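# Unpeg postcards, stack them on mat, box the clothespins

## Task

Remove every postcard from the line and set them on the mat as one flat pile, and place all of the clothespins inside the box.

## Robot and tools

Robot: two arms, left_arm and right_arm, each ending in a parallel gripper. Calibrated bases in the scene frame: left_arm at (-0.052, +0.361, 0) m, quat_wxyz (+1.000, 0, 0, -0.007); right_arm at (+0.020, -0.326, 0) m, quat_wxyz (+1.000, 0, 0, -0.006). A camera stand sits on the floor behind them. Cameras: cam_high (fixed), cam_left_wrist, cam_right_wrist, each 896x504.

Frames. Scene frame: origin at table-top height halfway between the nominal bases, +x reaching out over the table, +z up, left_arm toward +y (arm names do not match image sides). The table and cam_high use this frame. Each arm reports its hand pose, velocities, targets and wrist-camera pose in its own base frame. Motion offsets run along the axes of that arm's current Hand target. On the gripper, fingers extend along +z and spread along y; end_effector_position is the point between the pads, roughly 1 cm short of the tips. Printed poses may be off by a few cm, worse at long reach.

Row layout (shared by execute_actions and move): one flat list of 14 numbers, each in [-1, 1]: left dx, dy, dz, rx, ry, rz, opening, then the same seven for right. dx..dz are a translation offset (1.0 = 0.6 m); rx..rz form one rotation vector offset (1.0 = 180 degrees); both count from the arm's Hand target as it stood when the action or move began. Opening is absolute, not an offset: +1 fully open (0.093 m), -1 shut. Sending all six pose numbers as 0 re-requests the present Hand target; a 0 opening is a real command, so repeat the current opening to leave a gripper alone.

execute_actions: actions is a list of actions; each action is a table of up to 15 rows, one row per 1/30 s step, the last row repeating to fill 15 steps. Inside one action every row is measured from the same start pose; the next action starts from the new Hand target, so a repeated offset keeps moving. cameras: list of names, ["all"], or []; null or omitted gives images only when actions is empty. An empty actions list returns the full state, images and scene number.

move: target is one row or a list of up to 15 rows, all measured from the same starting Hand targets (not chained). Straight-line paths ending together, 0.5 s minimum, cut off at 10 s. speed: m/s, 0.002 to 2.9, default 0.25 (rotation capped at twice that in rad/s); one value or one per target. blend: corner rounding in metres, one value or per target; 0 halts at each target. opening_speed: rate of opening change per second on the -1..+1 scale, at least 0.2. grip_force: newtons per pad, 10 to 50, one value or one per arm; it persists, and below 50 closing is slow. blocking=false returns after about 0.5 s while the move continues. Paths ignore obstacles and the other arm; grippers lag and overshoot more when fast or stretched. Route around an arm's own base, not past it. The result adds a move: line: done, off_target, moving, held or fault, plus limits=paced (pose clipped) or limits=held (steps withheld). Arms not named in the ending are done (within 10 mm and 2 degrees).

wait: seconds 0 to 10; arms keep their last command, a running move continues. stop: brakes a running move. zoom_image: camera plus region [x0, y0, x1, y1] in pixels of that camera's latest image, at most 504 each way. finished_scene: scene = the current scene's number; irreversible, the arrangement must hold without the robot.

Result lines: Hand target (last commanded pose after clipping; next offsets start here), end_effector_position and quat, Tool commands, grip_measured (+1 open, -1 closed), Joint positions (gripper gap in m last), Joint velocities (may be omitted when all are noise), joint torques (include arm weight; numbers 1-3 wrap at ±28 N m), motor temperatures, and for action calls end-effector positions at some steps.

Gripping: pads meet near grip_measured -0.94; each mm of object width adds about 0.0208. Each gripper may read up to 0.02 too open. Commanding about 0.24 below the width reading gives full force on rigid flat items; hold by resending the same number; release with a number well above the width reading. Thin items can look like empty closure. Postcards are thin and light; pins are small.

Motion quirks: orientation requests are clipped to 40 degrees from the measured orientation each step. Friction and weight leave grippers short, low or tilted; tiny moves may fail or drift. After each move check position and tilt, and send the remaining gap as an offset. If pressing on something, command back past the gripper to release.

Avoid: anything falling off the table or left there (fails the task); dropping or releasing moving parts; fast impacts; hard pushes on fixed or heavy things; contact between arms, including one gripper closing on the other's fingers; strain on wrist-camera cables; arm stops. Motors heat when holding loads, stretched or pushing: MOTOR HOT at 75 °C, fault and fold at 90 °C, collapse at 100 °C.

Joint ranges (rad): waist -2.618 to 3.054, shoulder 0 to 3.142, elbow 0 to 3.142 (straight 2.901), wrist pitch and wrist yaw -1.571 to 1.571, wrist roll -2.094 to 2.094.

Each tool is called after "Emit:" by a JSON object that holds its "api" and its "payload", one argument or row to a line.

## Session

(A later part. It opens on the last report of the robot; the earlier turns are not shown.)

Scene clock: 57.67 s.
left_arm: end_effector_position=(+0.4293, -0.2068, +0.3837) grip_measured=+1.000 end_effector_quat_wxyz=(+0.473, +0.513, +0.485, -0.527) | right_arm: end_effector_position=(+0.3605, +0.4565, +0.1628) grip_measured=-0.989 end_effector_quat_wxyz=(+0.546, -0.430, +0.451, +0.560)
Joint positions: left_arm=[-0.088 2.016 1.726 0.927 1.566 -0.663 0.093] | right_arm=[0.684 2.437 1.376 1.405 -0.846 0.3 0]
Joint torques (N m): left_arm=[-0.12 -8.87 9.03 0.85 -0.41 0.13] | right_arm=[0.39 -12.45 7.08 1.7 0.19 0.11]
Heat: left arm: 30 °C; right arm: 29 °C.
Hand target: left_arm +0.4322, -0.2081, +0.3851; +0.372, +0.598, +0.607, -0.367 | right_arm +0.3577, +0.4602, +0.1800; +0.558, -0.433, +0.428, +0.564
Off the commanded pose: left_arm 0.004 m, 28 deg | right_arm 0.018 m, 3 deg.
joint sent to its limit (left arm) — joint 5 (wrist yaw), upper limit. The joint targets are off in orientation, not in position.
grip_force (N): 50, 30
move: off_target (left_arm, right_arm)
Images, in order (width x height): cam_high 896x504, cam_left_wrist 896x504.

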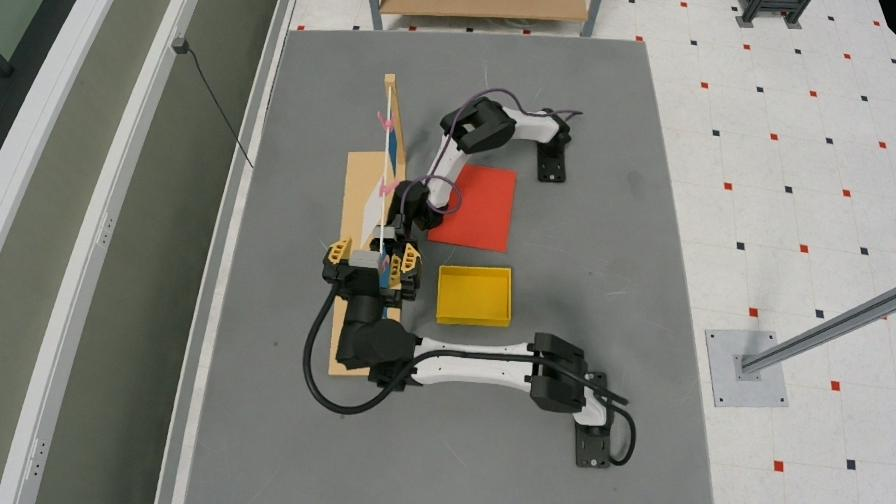

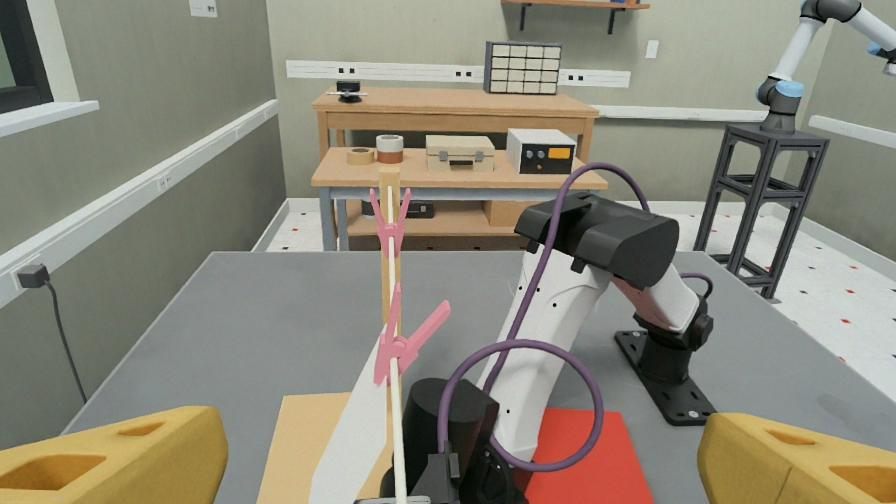

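Emit:
{"api": "move", "payload": {
  "target": [-0.001,0,-0.01,-0.1485,0,-0.0757,1,0,0,0,0,0,0,-1],
  "speed": 0.3,
  "cameras": ["cam_left_wrist"]
}}

Scene clock: 61.23 s.
left_arm: end_effector_position=(+0.4292, -0.2014, +0.3884) grip_measured=+1.000 end_effector_quat_wxyz=(+0.455, +0.417, +0.741, -0.264) | right_arm: end_effector_position=(+0.3605, +0.4565, +0.1628) grip_measured=-0.989 end_effector_quat_wxyz=(+0.546, -0.430, +0.451, +0.560)
Joint positions: left_arm=[-0.201 1.841 2.189 -0.988 0.726 0.446 0.093] | right_arm=[0.684 2.437 1.376 1.405 -0.846 0.3 0]
Joint torques (N m): left_arm=[-0.38 -6.95 8.64 1.71 0.05 0.21] | right_arm=[0.28 -12.44 6.99 1.71 0.22 0.03]
Heat: left arm: 30 °C; right arm: 30 °C.
Hand target: left_arm +0.4321, -0.2029, +0.3884; +0.454, +0.421, +0.741, -0.259 | right_arm +0.3577, +0.4602, +0.1800; +0.558, -0.433, +0.428, +0.564
Off the commanded pose: left_arm 0.003 m, 1 deg | right_arm 0.018 m, 3 deg.
grip_force (N): 50, 30
move: off_target (right_arm)
Images, in order (width x height): cam_left_wrist 896x504.

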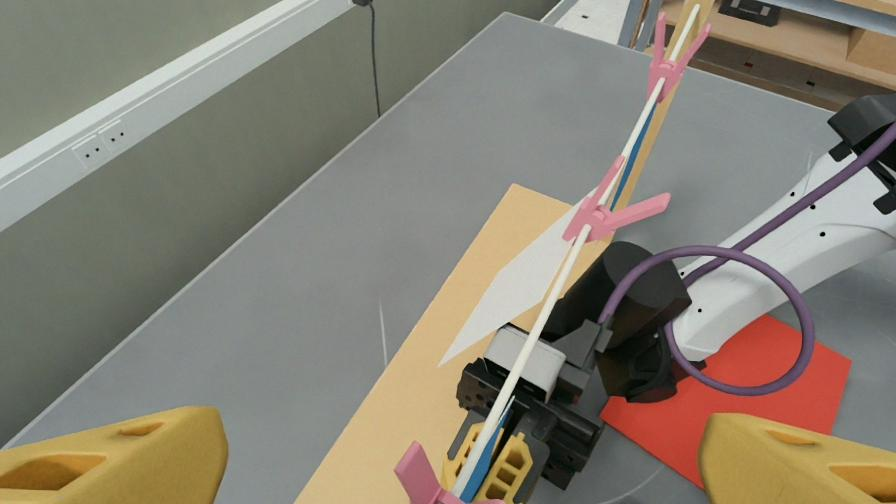

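Emit:
{"api": "move", "payload": {
  "target": [0.0322,-0.0025,0.0212,0.1237,0,0.063,1,0,0,0,0,0,0,-1],
  "speed": 0.25,
  "cameras": ["cam_high","cam_left_wrist"]
}}

Scene clock: 63.67 s.
left_arm: end_effector_position=(+0.4311, -0.2066, +0.3661) grip_measured=+1.000 end_effector_quat_wxyz=(+0.421, +0.549, +0.637, -0.340) | right_arm: end_effector_position=(+0.3605, +0.4565, +0.1628) grip_measured=-0.989 end_effector_quat_wxyz=(+0.546, -0.430, +0.451, +0.560)
Joint positions: left_arm=[-0.137 2.275 2.842 -1.535 1.045 0.931 0.093] | right_arm=[0.684 2.437 1.376 1.405 -0.846 0.3 0]
Joint torques (N m): left_arm=[0.44 -9.07 6.97 1.14 0.48 0.22] | right_arm=[0.23 -12.48 7.04 1.7 0.11 0.08]
Heat: left arm: 30 °C; right arm: 30 °C.
Hand target: left_arm +0.4322, -0.2060, +0.3655; +0.388, +0.571, +0.633, -0.351 | right_arm +0.3577, +0.4602, +0.1800; +0.558, -0.433, +0.428, +0.564
Off the commanded pose: left_arm 0.001 m, 5 deg | right_arm 0.018 m, 3 deg.
elbow stopped short (left arm): the move would have taken joint 3 (elbow) straighter than the controller allows.
grip_force (N): 50, 30
move: off_target (left_arm, right_arm)
Images, in order (width x height): cam_high 896x504, cam_left_wrist 896x504.

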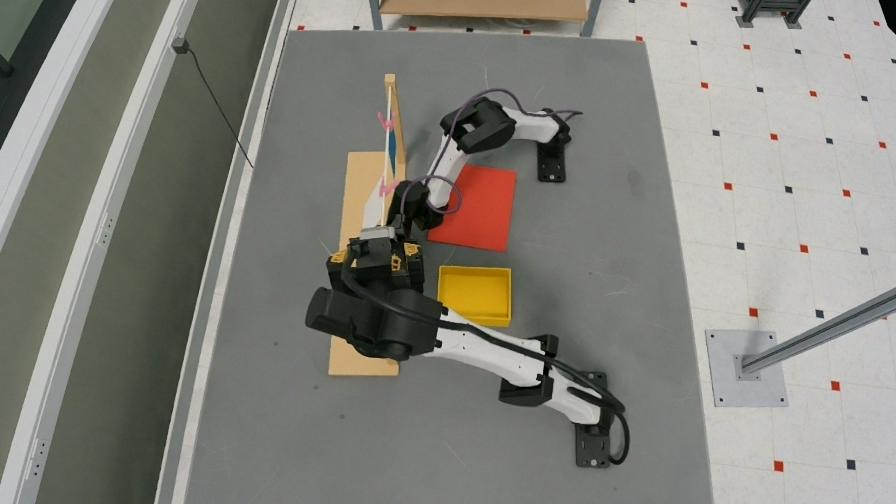

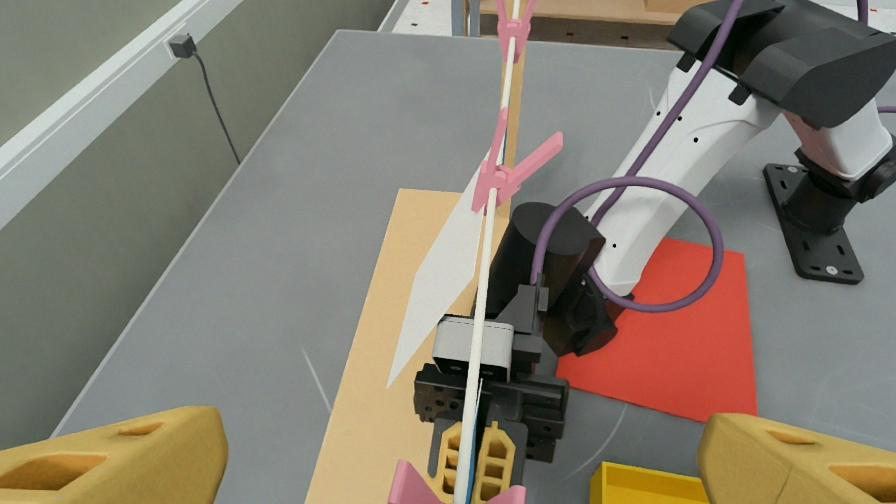

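Emit:
{"api": "move", "payload": {
  "target": [0.0617,0,0.0333,0,0,0,1,0,0,0,0,0,0,-1],
  "speed": 0.1,
  "cameras": ["cam_high","cam_left_wrist"]
}}

Scene clock: 65.43 s.
left_arm: end_effector_position=(+0.4331, -0.2069, +0.3169) grip_measured=+1.000 end_effector_quat_wxyz=(+0.375, +0.564, +0.642, -0.359) | right_arm: end_effector_position=(+0.3605, +0.4565, +0.1628) grip_measured=-0.989 end_effector_quat_wxyz=(+0.546, -0.430, +0.451, +0.560)
Joint positions: left_arm=[-0.137 2.275 2.663 -1.555 1.045 1.07 0.093] | right_arm=[0.684 2.437 1.376 1.405 -0.846 0.3 0]
Joint torques (N m): left_arm=[0.08 -12.53 4.4 1.25 0.42 0.22] | right_arm=[0.39 -12.44 6.8 1.68 0.18 0.14]
Motor temperatures (°C): left_arm=[22 28 30 25 21 20 19] | right_arm=[19 31 26 26 21 21 19]
Heat: left arm: 30 °C; right arm: 31 °C.
Hand target: left_arm +0.4322, -0.2071, +0.3234; +0.388, +0.571, +0.632, -0.351 | right_arm +0.3577, +0.4602, +0.1800; +0.558, -0.433, +0.428, +0.564
Off the commanded pose: left_arm 0.007 m, 2 deg | right_arm 0.018 m, 3 deg.
grip_force (N): 50, 30
move: off_target (right_arm)
Images, in order (width x height): cam_high 896x504, cam_left_wrist 896x504.

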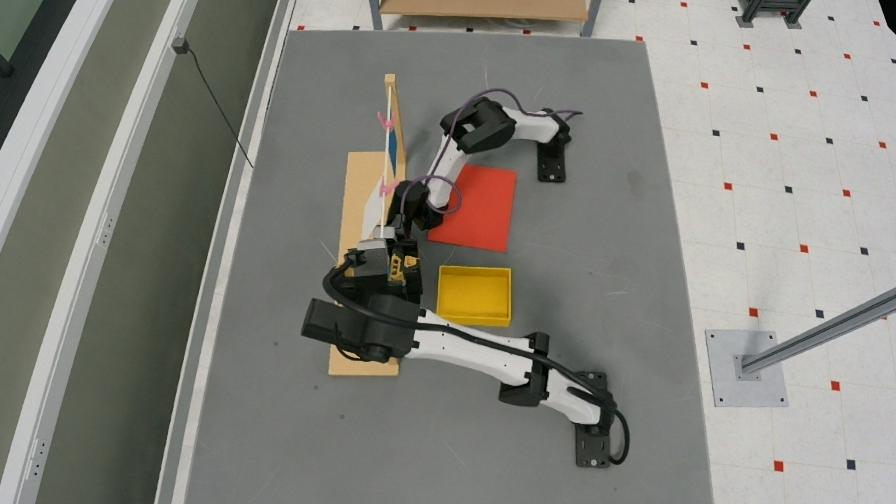

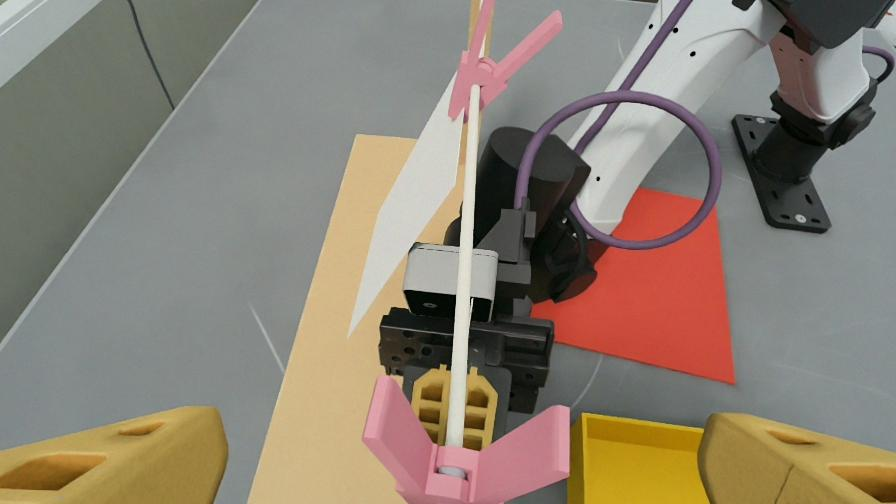

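Emit:
{"api": "move", "payload": {
  "target": [0,0,0,0,0,0,-0.75,0,0,0,0,0,0,-1],
  "opening_speed": 1.2,
  "cameras": ["cam_left_wrist","cam_right_wrist"]
}}

Scene clock: 68.07 s.
left_arm: end_effector_position=(+0.4334, -0.2069, +0.3171) grip_measured=-0.713 end_effector_quat_wxyz=(+0.376, +0.565, +0.642, -0.358) | right_arm: end_effector_position=(+0.3606, +0.4565, +0.1626) grip_measured=-0.989 end_effector_quat_wxyz=(+0.546, -0.430, +0.451, +0.560)
Joint positions: left_arm=[-0.137 2.275 2.663 -1.553 1.045 1.071 0.011] | right_arm=[0.684 2.437 1.376 1.404 -0.846 0.3 0]
Joint torques (N m): left_arm=[0.06 -12.62 4.31 1.26 0.42 0.23] | right_arm=[0.38 -12.44 6.8 1.73 0.14 0.07]
Heat: left arm: 30 °C; right arm: 32 °C.
Hand target: left_arm +0.4322, -0.2071, +0.3234; +0.388, +0.571, +0.633, -0.351 | right_arm +0.3577, +0.4602, +0.1800; +0.558, -0.433, +0.428, +0.564
Off the commanded pose: left_arm 0.006 m, 2 deg | right_arm 0.018 m, 3 deg.
grip_force (N): 50, 30
move: off_target (right_arm)
Images, in order (width x height): cam_left_wrist 896x504, cam_right_wrist 896x504.

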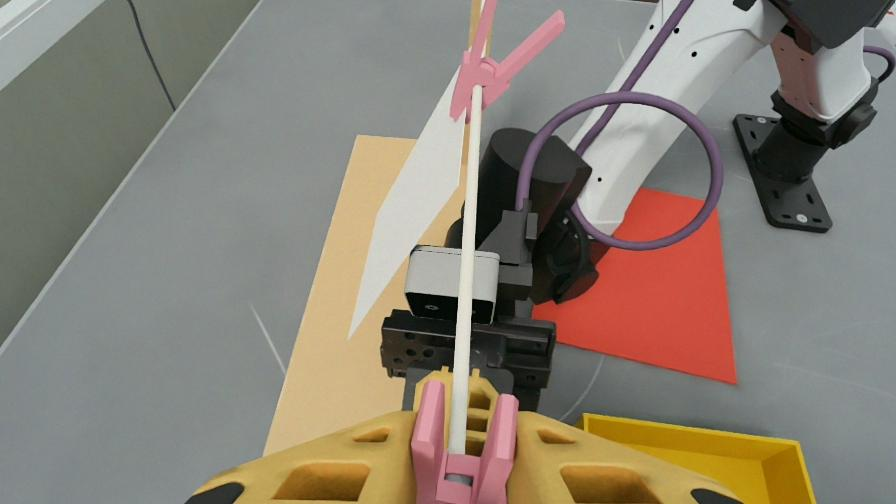

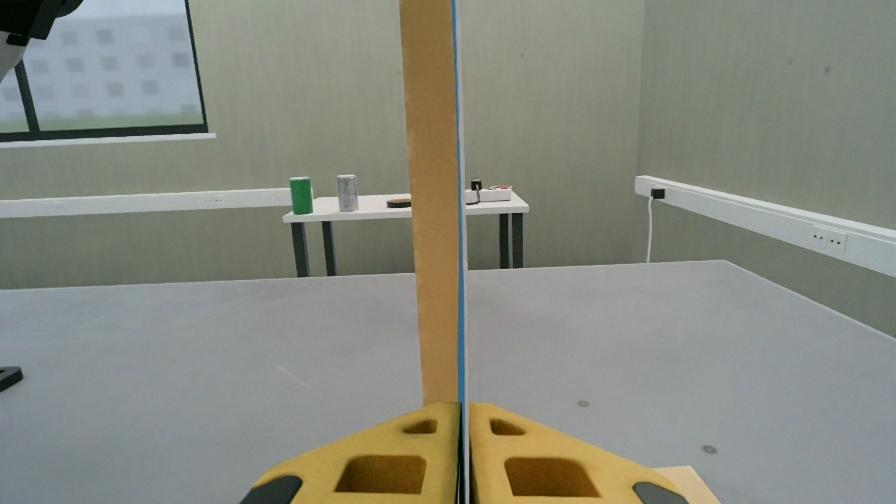

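Emit:
{"api": "move", "payload": {
  "target": [0,0,0,0,0,0,-1,0,0,0,0,0,0,-1],
  "opening_speed": 0.6,
  "cameras": ["cam_left_wrist","cam_right_wrist"]
}}

Scene clock: 68.90 s.
left_arm: end_effector_position=(+0.4334, -0.2069, +0.3171) grip_measured=-0.726 end_effector_quat_wxyz=(+0.376, +0.565, +0.642, -0.358) | right_arm: end_effector_position=(+0.3606, +0.4565, +0.1626) grip_measured=-0.989 end_effector_quat_wxyz=(+0.546, -0.430, +0.451, +0.560)
Joint positions: left_arm=[-0.137 2.275 2.663 -1.553 1.045 1.071 0.01] | right_arm=[0.684 2.437 1.376 1.404 -0.846 0.3 0]
Joint torques (N m): left_arm=[0.06 -12.62 4.31 1.26 0.42 0.23] | right_arm=[0.18 -12.52 6.91 1.71 0.19 0.09]
Heat: left arm: 30 °C; right arm: 32 °C.
Hand target: left_arm +0.4322, -0.2071, +0.3234; +0.388, +0.571, +0.633, -0.351 | right_arm +0.3577, +0.4602, +0.1800; +0.558, -0.433, +0.428, +0.564
Off the commanded pose: left_arm 0.006 m, 2 deg | right_arm 0.018 m, 3 deg.
grip_force (N): 50, 30
move: off_target (right_arm)
Images, in order (width x height): cam_left_wrist 896x504, cam_right_wrist 896x504.

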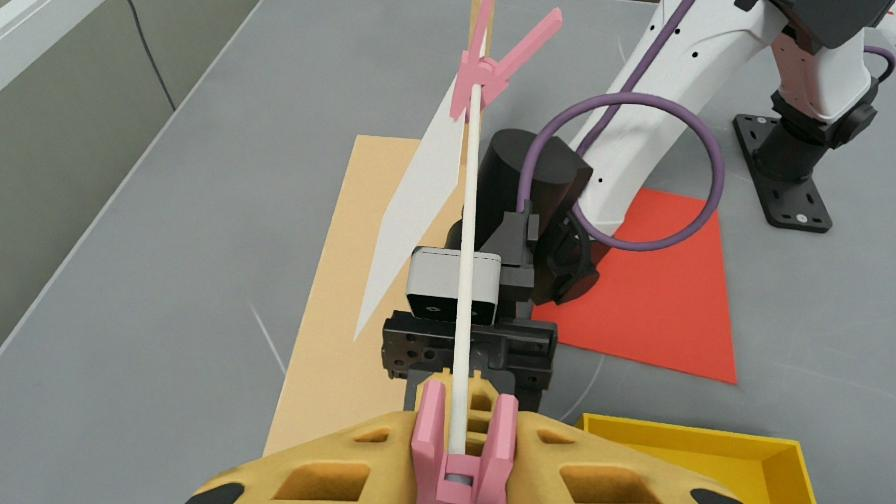

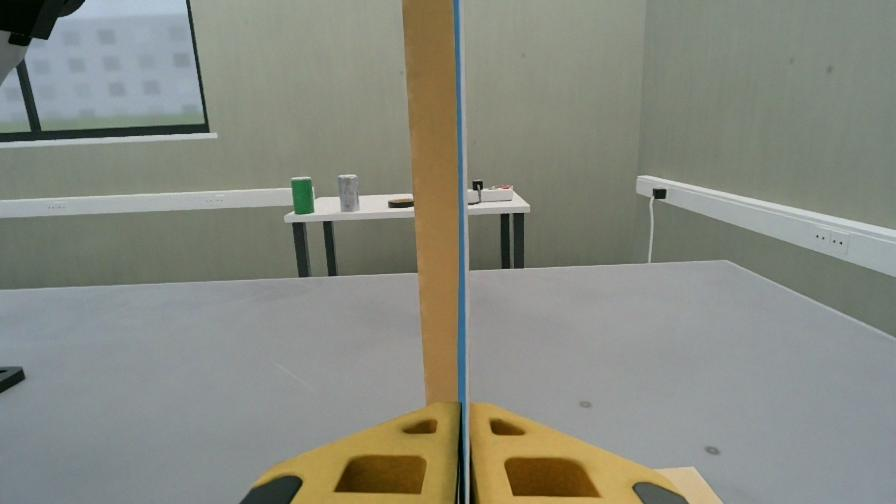

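Emit:
{"api": "move", "payload": {
  "target": [-0.052,0,-0.0264,0,0,0,-1,0,0,0,0,0,0,-1],
  "speed": 0.08,
  "cameras": ["cam_left_wrist","cam_right_wrist"]
}}

Scene clock: 70.27 s.
left_arm: end_effector_position=(+0.4301, -0.2065, +0.3589) grip_measured=-0.728 end_effector_quat_wxyz=(+0.415, +0.557, +0.634, -0.341) | right_arm: end_effector_position=(+0.3606, +0.4565, +0.1626) grip_measured=-0.989 end_effector_quat_wxyz=(+0.546, -0.430, +0.451, +0.560)
Joint positions: left_arm=[-0.137 2.287 2.844 -1.565 1.045 0.973 0.01] | right_arm=[0.684 2.437 1.376 1.404 -0.846 0.3 0]
Joint torques (N m): left_arm=[0.16 -9.22 6.79 1.21 0.45 0.09] | right_arm=[0.51 -12.42 6.75 1.71 0.15 0.07]
Heat: left arm: 30 °C; right arm: 32 °C.
Hand target: left_arm +0.4323, -0.2071, +0.3584; +0.388, +0.571, +0.633, -0.351 | right_arm +0.3577, +0.4602, +0.1800; +0.558, -0.433, +0.428, +0.564
Off the commanded pose: left_arm 0.002 m, 4 deg | right_arm 0.018 m, 3 deg.
elbow stopped short (left arm): the move would have taken joint 3 (elbow) straighter than the controller allows.
grip_force (N): 50, 30
move: off_target (left_arm, right_arm)
Images, in order (width x height): cam_left_wrist 896x504, cam_right_wrist 896x504.

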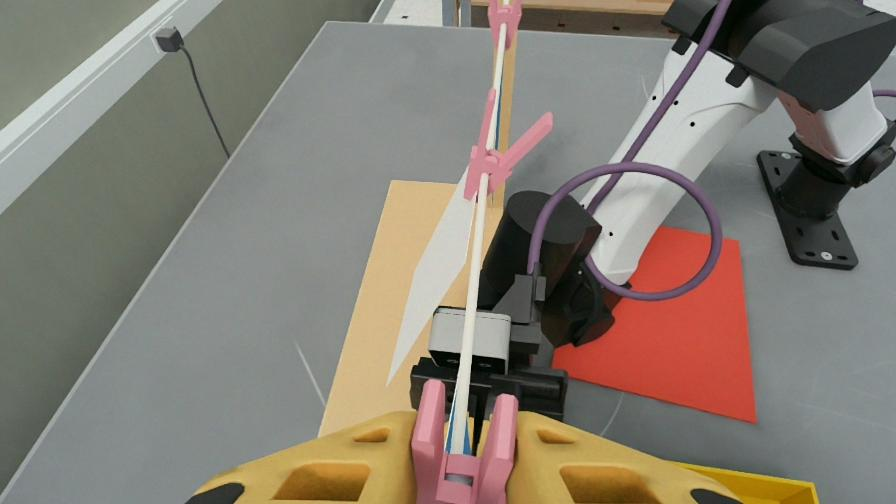

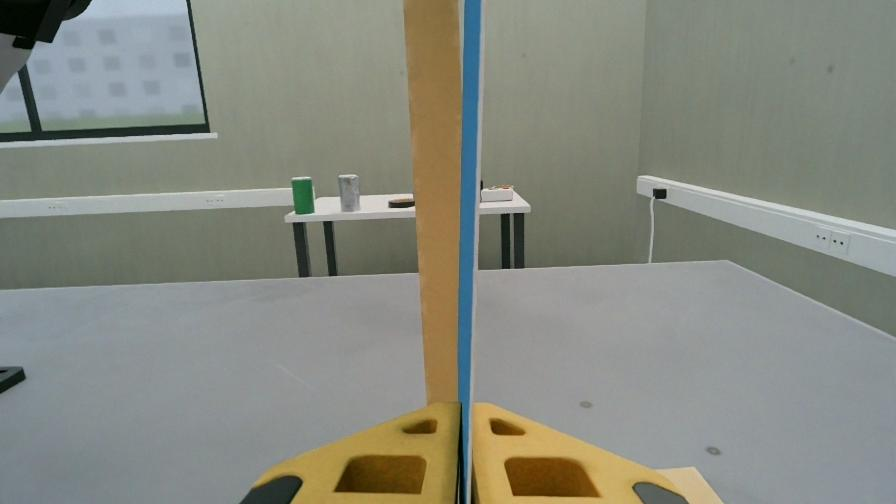

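Emit:
{"api": "move", "payload": {
  "target": [0.0187,-0.23,-0.0358,-0.1237,0,-0.063,-1,0,0,0,0,0,0,-1],
  "speed": 0.2,
  "cameras": ["all"]
}}

Scene clock: 73.33 s.
left_arm: end_effector_position=(+0.2921, -0.1965, +0.3559) grip_measured=-0.728 end_effector_quat_wxyz=(+0.445, +0.421, +0.745, -0.263) | right_arm: end_effector_position=(+0.3606, +0.4565, +0.1626) grip_measured=-0.989 end_effector_quat_wxyz=(+0.546, -0.430, +0.451, +0.560)
Joint positions: left_arm=[-0.3 1.269 1.488 -0.841 0.646 0.389 0.01] | right_arm=[0.684 2.437 1.376 1.404 -0.846 0.3 0]
Joint torques (N m): left_arm=[-0.39 -5.07 5.57 2.23 0.08 0.07] | right_arm=[0.36 -12.33 7.01 1.66 0.15 0.06]
Heat: left arm: 29 °C; right arm: 33 °C.
Hand target: left_arm +0.2925, -0.1969, +0.3581; +0.454, +0.421, +0.741, -0.259 | right_arm +0.3577, +0.4602, +0.1800; +0.558, -0.433, +0.428, +0.564
Off the commanded pose: left_arm 0.002 m, 1 deg | right_arm 0.018 m, 3 deg.
grip_force (N): 50, 30
move: off_target (right_arm)

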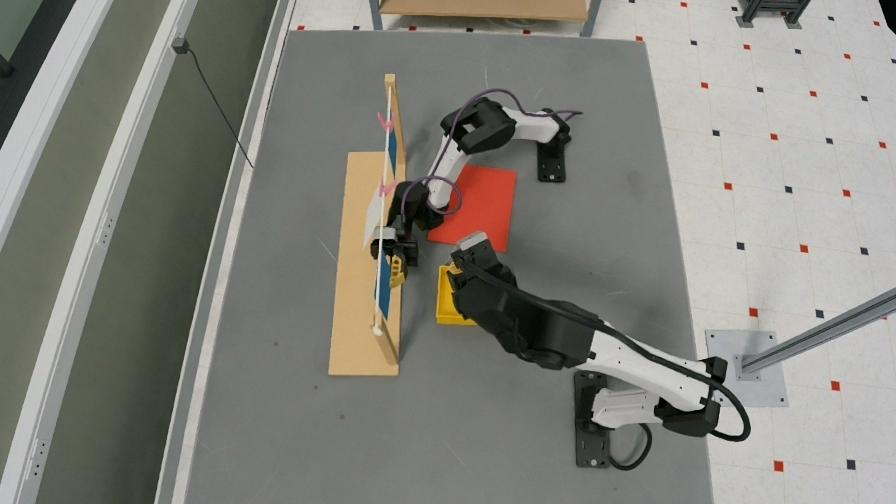

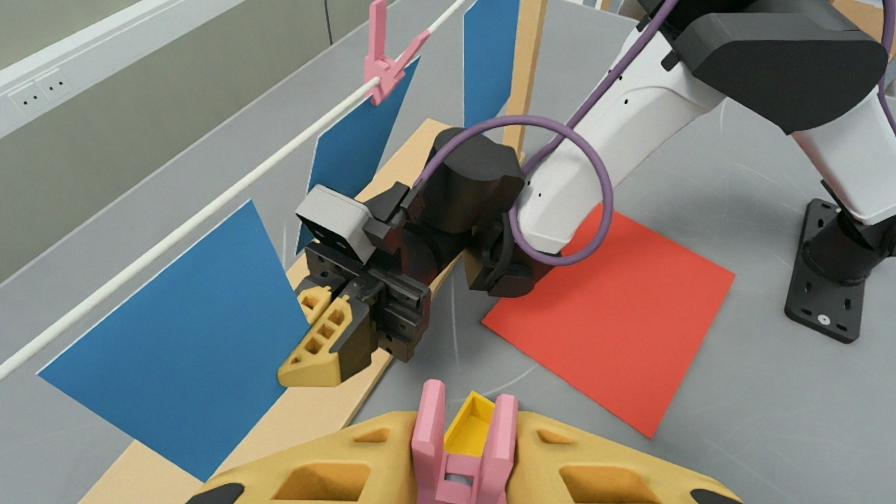

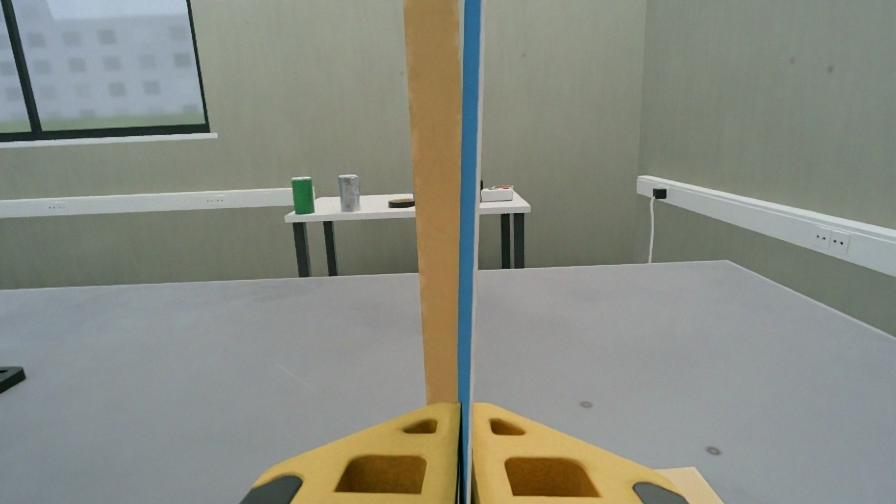

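Emit:
{"api": "move", "payload": {
  "target": [
    [0.2052,-0.1198,0.1777,0,0,0,-1,-0.031,0.1113,-0.0512,0,0,0,-1],
    [0.4175,-0.1198,0.2855,0,0,0,-1,-0.1815,0.1597,-0.1168,-0.0805,0,0.0215,-1]
  ],
  "speed": 0.2,
  "blend": [0.02,0],
  "cameras": ["all"]
}}

Scene clock: 77.77 s.
left_arm: end_effector_position=(+0.2503, -0.2678, +0.0585) grip_measured=-0.729 end_effector_quat_wxyz=(+0.449, +0.424, +0.742, -0.261) | right_arm: end_effector_position=(+0.2736, +0.3723, +0.2430) grip_measured=-0.989 end_effector_quat_wxyz=(+0.445, -0.477, +0.427, +0.626)
Joint positions: left_arm=[-0.668 1.541 0.35 0.682 0.334 0.174 0.01] | right_arm=[0.597 1.989 0.981 1.473 -1.156 0.543 0]
Joint torques (N m): left_arm=[-0.36 -4.21 4.33 2.43 -0.12 0.07] | right_arm=[-0.46 -12.21 3.85 2.1 0.13 0.02]
Heat: left arm: 29 °C; right arm: 33 °C.
Hand target: left_arm +0.2507, -0.2675, +0.0572; +0.454, +0.421, +0.741, -0.259 | right_arm +0.2629, +0.3632, +0.2670; +0.480, -0.485, +0.367, +0.632
Off the commanded pose: left_arm 0.001 m, 1 deg | right_arm 0.028 m, 8 deg.
joint sent to its limit (right arm) — joint 4 (wrist pitch), upper limit. The joint targets are off in orientation, not in position.
grip_force (N): 50, 30
move: off_target (right_arm)

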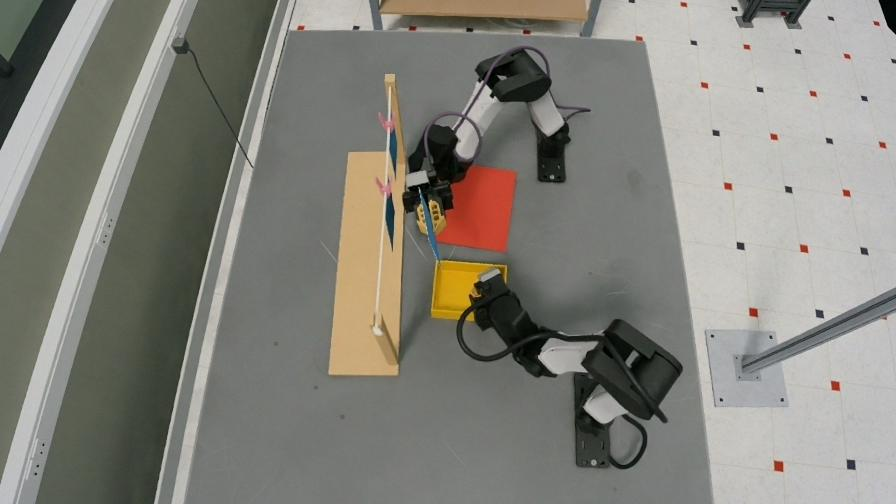

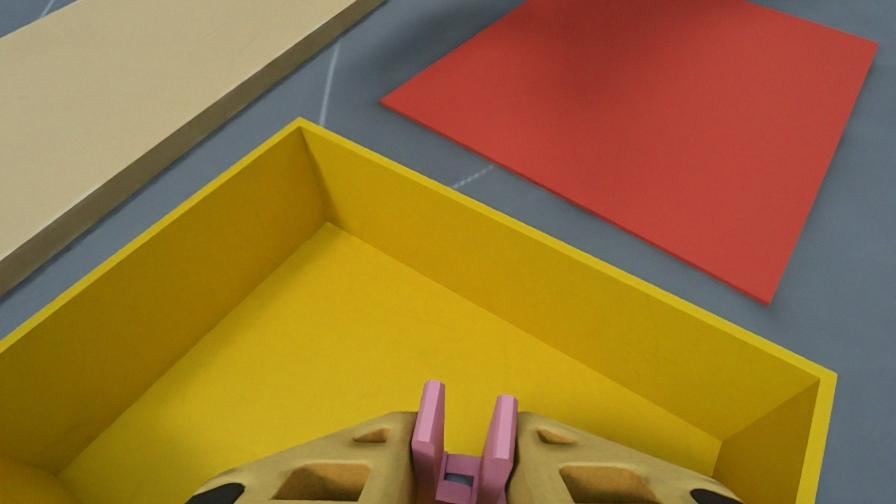

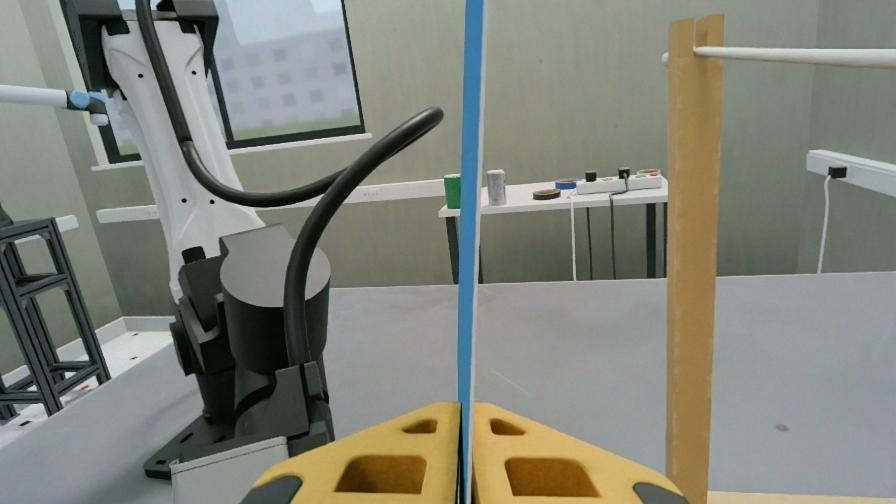

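Emit:
{"api": "move", "payload": {
  "target": [
    [0,0,0,0,0,0,0.0,0,0,0,0,0,0,-1],
    [-0.1485,0,-0.0755,0,0,0,0.0,0,0,0,0,0,0,-1],
    [-0.334,0.1628,-0.254,0.099,-0.1272,-0.0099,1,0,0,0,0,0,0,-1]
  ],
  "speed": [0.1,0.15,0.25],
  "blend": [0,0.02,0],
  "cameras": ["all"]
}}

Scene clock: 82.97 s.
left_arm: end_effector_position=(+0.3096, -0.1780, +0.3003) grip_measured=+1.000 end_effector_quat_wxyz=(+0.512, +0.407, +0.604, -0.456) | right_arm: end_effector_position=(+0.2736, +0.3723, +0.2430) grip_measured=-0.989 end_effector_quat_wxyz=(+0.445, -0.477, +0.427, +0.626)
Joint positions: left_arm=[-0.056 1.291 0.884 0.206 1.258 0.057 0.093] | right_arm=[0.597 1.989 0.981 1.473 -1.156 0.544 0]
Joint torques (N m): left_arm=[0.06 -3.77 8.14 2.05 0.11 0.12] | right_arm=[-0.51 -12.29 3.77 2.06 0.14 -0.01]
Heat: left arm: 29 °C; right arm: 33 °C.
Hand target: left_arm +0.3116, -0.1787, +0.3050; +0.518, +0.415, +0.594, -0.454 | right_arm +0.2629, +0.3632, +0.2670; +0.480, -0.485, +0.367, +0.632
Off the commanded pose: left_arm 0.005 m, 2 deg | right_arm 0.028 m, 8 deg.
joint sent to its limit (right arm) — joint 4 (wrist pitch), upper limit. The joint targets are off in orientation, not in position.
grip_force (N): 50, 30
move: off_target (right_arm)

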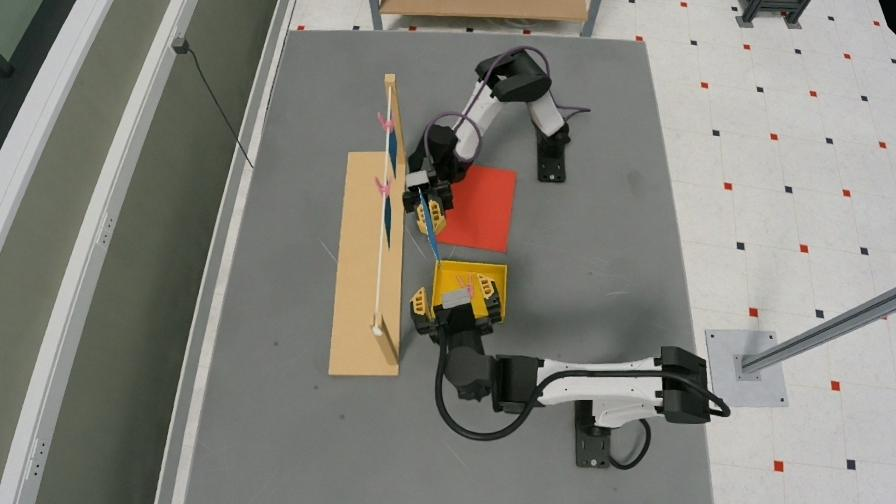

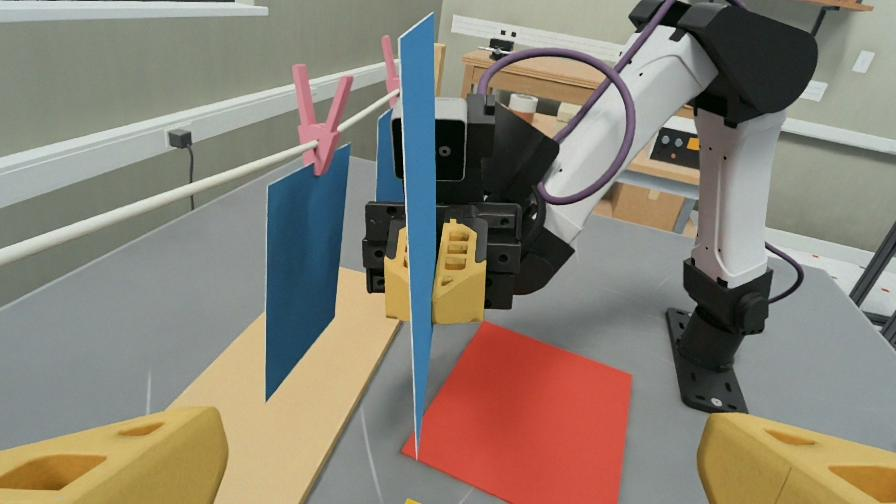

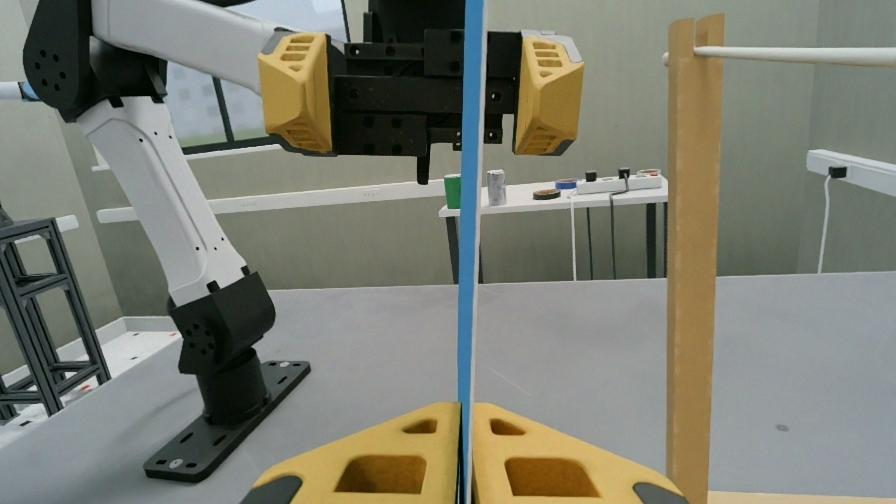

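Emit:
{"api": "zoom_image", "payload": {
  "camera": "cam_left_wrist",
  "region": [340, 0, 600, 500]
}}

Scaled by 1.008 from the camera's 896x504 image, which has a finer 1280x720 frame.

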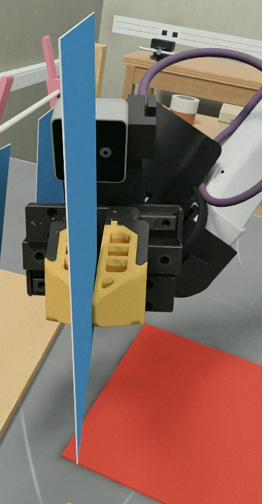

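Emit:
{"api": "move", "payload": {
  "target": [-0.0233,0.0217,0.1417,0,0,0,1,0,0,0,0,0,0,-1],
  "speed": 0.12,
  "cameras": ["cam_left_wrist","cam_right_wrist"]
}}

Scene clock: 86.67 s.
left_arm: end_effector_position=(+0.3390, -0.2560, +0.3005) grip_measured=+1.000 end_effector_quat_wxyz=(+0.500, +0.411, +0.606, -0.463) | right_arm: end_effector_position=(+0.2736, +0.3723, +0.2430) grip_measured=-0.989 end_effector_quat_wxyz=(+0.445, -0.477, +0.427, +0.626)
Joint positions: left_arm=[-0.298 1.476 1.025 0.307 1.04 -0.026 0.093] | right_arm=[0.597 1.989 0.981 1.473 -1.156 0.544 0]
Joint torques (N m): left_arm=[-0.16 -5.3 9.94 2.22 -0.15 0.11] | right_arm=[-0.51 -12.18 3.93 2.05 0.18 0.07]
Heat: left arm: 30 °C; right arm: 33 °C.
Hand target: left_arm +0.3462, -0.2583, +0.3129; +0.518, +0.415, +0.595, -0.455 | right_arm +0.2629, +0.3632, +0.2670; +0.480, -0.485, +0.367, +0.632
Off the commanded pose: left_arm 0.015 m, 3 deg | right_arm 0.028 m, 8 deg.
joint sent to its limit (right arm) — joint 4 (wrist pitch), upper limit. The joint targets are off in orientation, not in position.
grip_force (N): 50, 30
move: off_target (left_arm, right_arm)
Images, in order (width x height): cam_left_wrist 896x504, cam_right_wrist 896x504.

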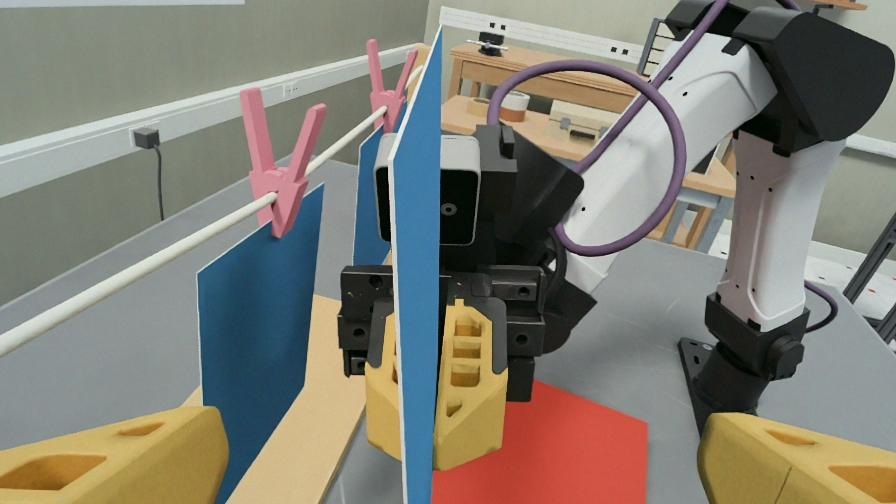

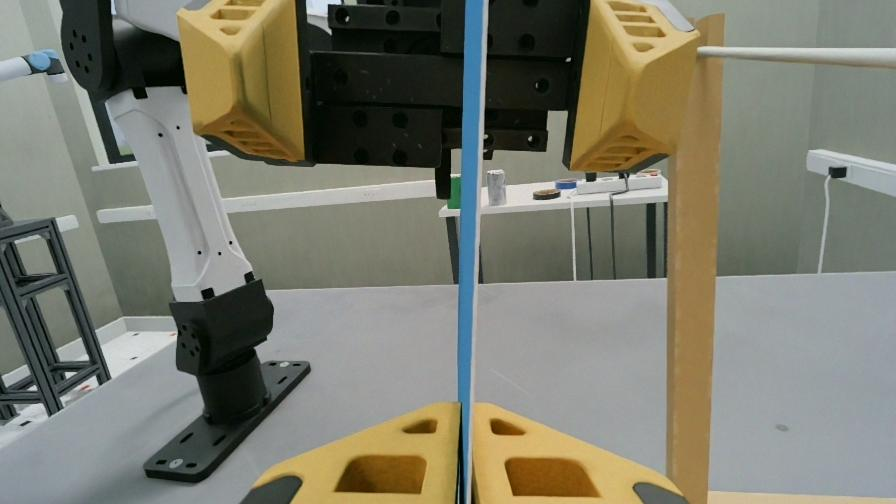

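Emit:
{"api": "move", "payload": {
  "target": [
    [0,0.0117,0.01,0,0,0,1,0,0,0,0,0,0,-1],
    [0,0.0117,0.01,0,0,0,-1,0,0,0,0,0,0,-1]
  ],
  "speed": 0.1,
  "opening_speed": 1.2,
  "cameras": ["cam_left_wrist","cam_right_wrist"]
}}

Scene clock: 89.70 s.
left_arm: end_effector_position=(+0.3478, -0.2593, +0.2994) grip_measured=-0.970 end_effector_quat_wxyz=(+0.500, +0.410, +0.607, -0.462) | right_arm: end_effector_position=(+0.2730, +0.3722, +0.2428) grip_measured=-0.989 end_effector_quat_wxyz=(+0.443, -0.477, +0.427, +0.627)
Joint positions: left_arm=[-0.3 1.512 1.053 0.315 1.036 -0.028 0] | right_arm=[0.597 1.989 0.981 1.473 -1.16 0.546 0]
Joint torques (N m): left_arm=[-0.39 -5.63 9.94 2.22 -0.14 0.12] | right_arm=[-0.46 -12.49 3.92 2.04 0.21 0.03]
Heat: left arm: 30 °C; right arm: 33 °C.
Hand target: left_arm +0.3544, -0.2624, +0.3118; +0.518, +0.415, +0.595, -0.455 | right_arm +0.2628, +0.3632, +0.2669; +0.480, -0.485, +0.367, +0.632
Off the commanded pose: left_arm 0.014 m, 3 deg | right_arm 0.028 m, 8 deg.
joint sent to its limit (right arm) — joint 4 (wrist pitch), upper limit. The joint targets are off in orientation, not in position.
grip_force (N): 50, 30
move: off_target (left_arm, right_arm); target 2's new opening was sent with left_arm's hand 0.015 m and 3 deg from that target
Images, in order (width x height): cam_left_wrist 896x504, cam_right_wrist 896x504.

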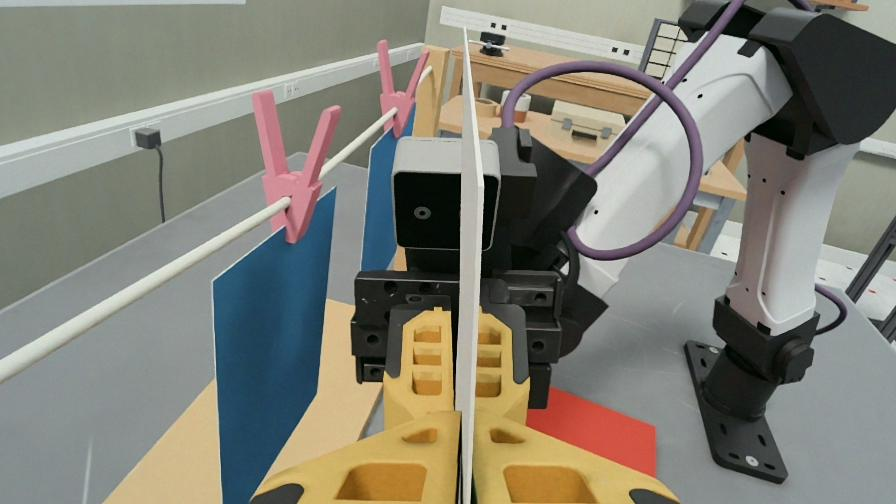

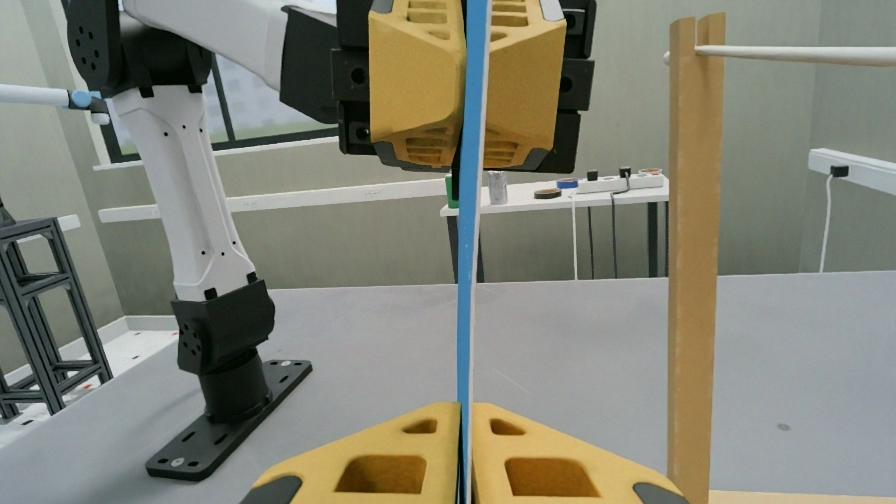

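Emit:
{"api": "move", "payload": {
  "target": [
    [0,0,0,0,0,0,-1,0,0,0,0,0,0,0.3],
    [0,0,0,0,0,0,-1,-0.0353,0.0725,-0.1307,0,0,0,0.3],
    [0,0,0,0,0,0,-1,-0.1868,0.1313,-0.1803,0.17,0.113,0.022,0.3],
    [0.0912,-0.1707,0.076,-0.0044,0.1909,-0.4201,-1,-0.3492,0.031,-0.3152,0.3383,0.2269,0.0448,1]
  ],
  "speed": [0.1,0.15,0.3,0.35],
  "blend": [0,0.01,0.03,0],
  "cameras": ["all"]
}}

Scene clock: 98.73 s.
left_arm: end_effector_position=(+0.2590, -0.3269, +0.2603) grip_measured=-0.970 end_effector_quat_wxyz=(-0.042, +0.071, +0.843, -0.531) | right_arm: end_effector_position=(+0.3068, +0.1322, +0.4094) grip_measured=+1.000 end_effector_quat_wxyz=(+0.445, -0.332, +0.807, +0.204)
Joint positions: left_arm=[-0.558 1.632 1.446 -0.707 0.984 -0.763 0] | right_arm=[0.129 1.369 1.874 -1.175 -0.576 -0.367 0.093]
Joint torques (N m): left_arm=[-0.2 -6.31 9.69 1.36 0.39 0.11] | right_arm=[-0.59 -3.6 7.36 1.59 -0.11 -0.11]
Heat: left arm: 31 °C; right arm: 32 °C.
Hand target: left_arm +0.2599, -0.3303, +0.2667; -0.047, +0.073, +0.840, -0.535 | right_arm +0.3087, +0.1300, +0.4203; +0.461, -0.336, +0.798, +0.194
Off the commanded pose: left_arm 0.007 m, 1 deg | right_arm 0.011 m, 2 deg.
grip_force (N): 50, 30
move: off_target (right_arm); target 4's new opening was sent with right_arm's hand 0.011 m and 2 deg from that target

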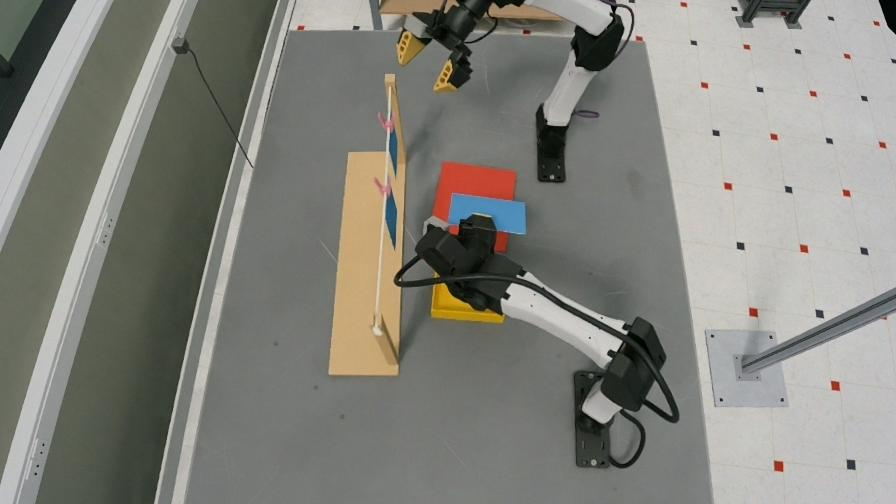

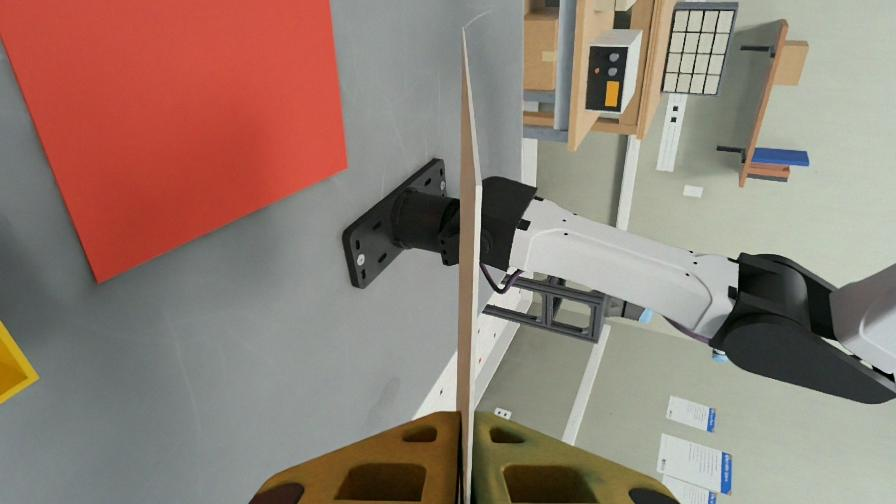

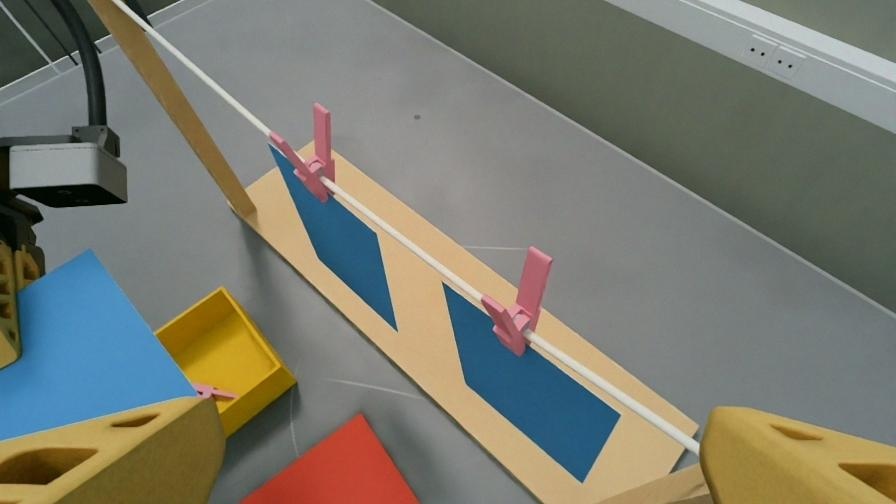

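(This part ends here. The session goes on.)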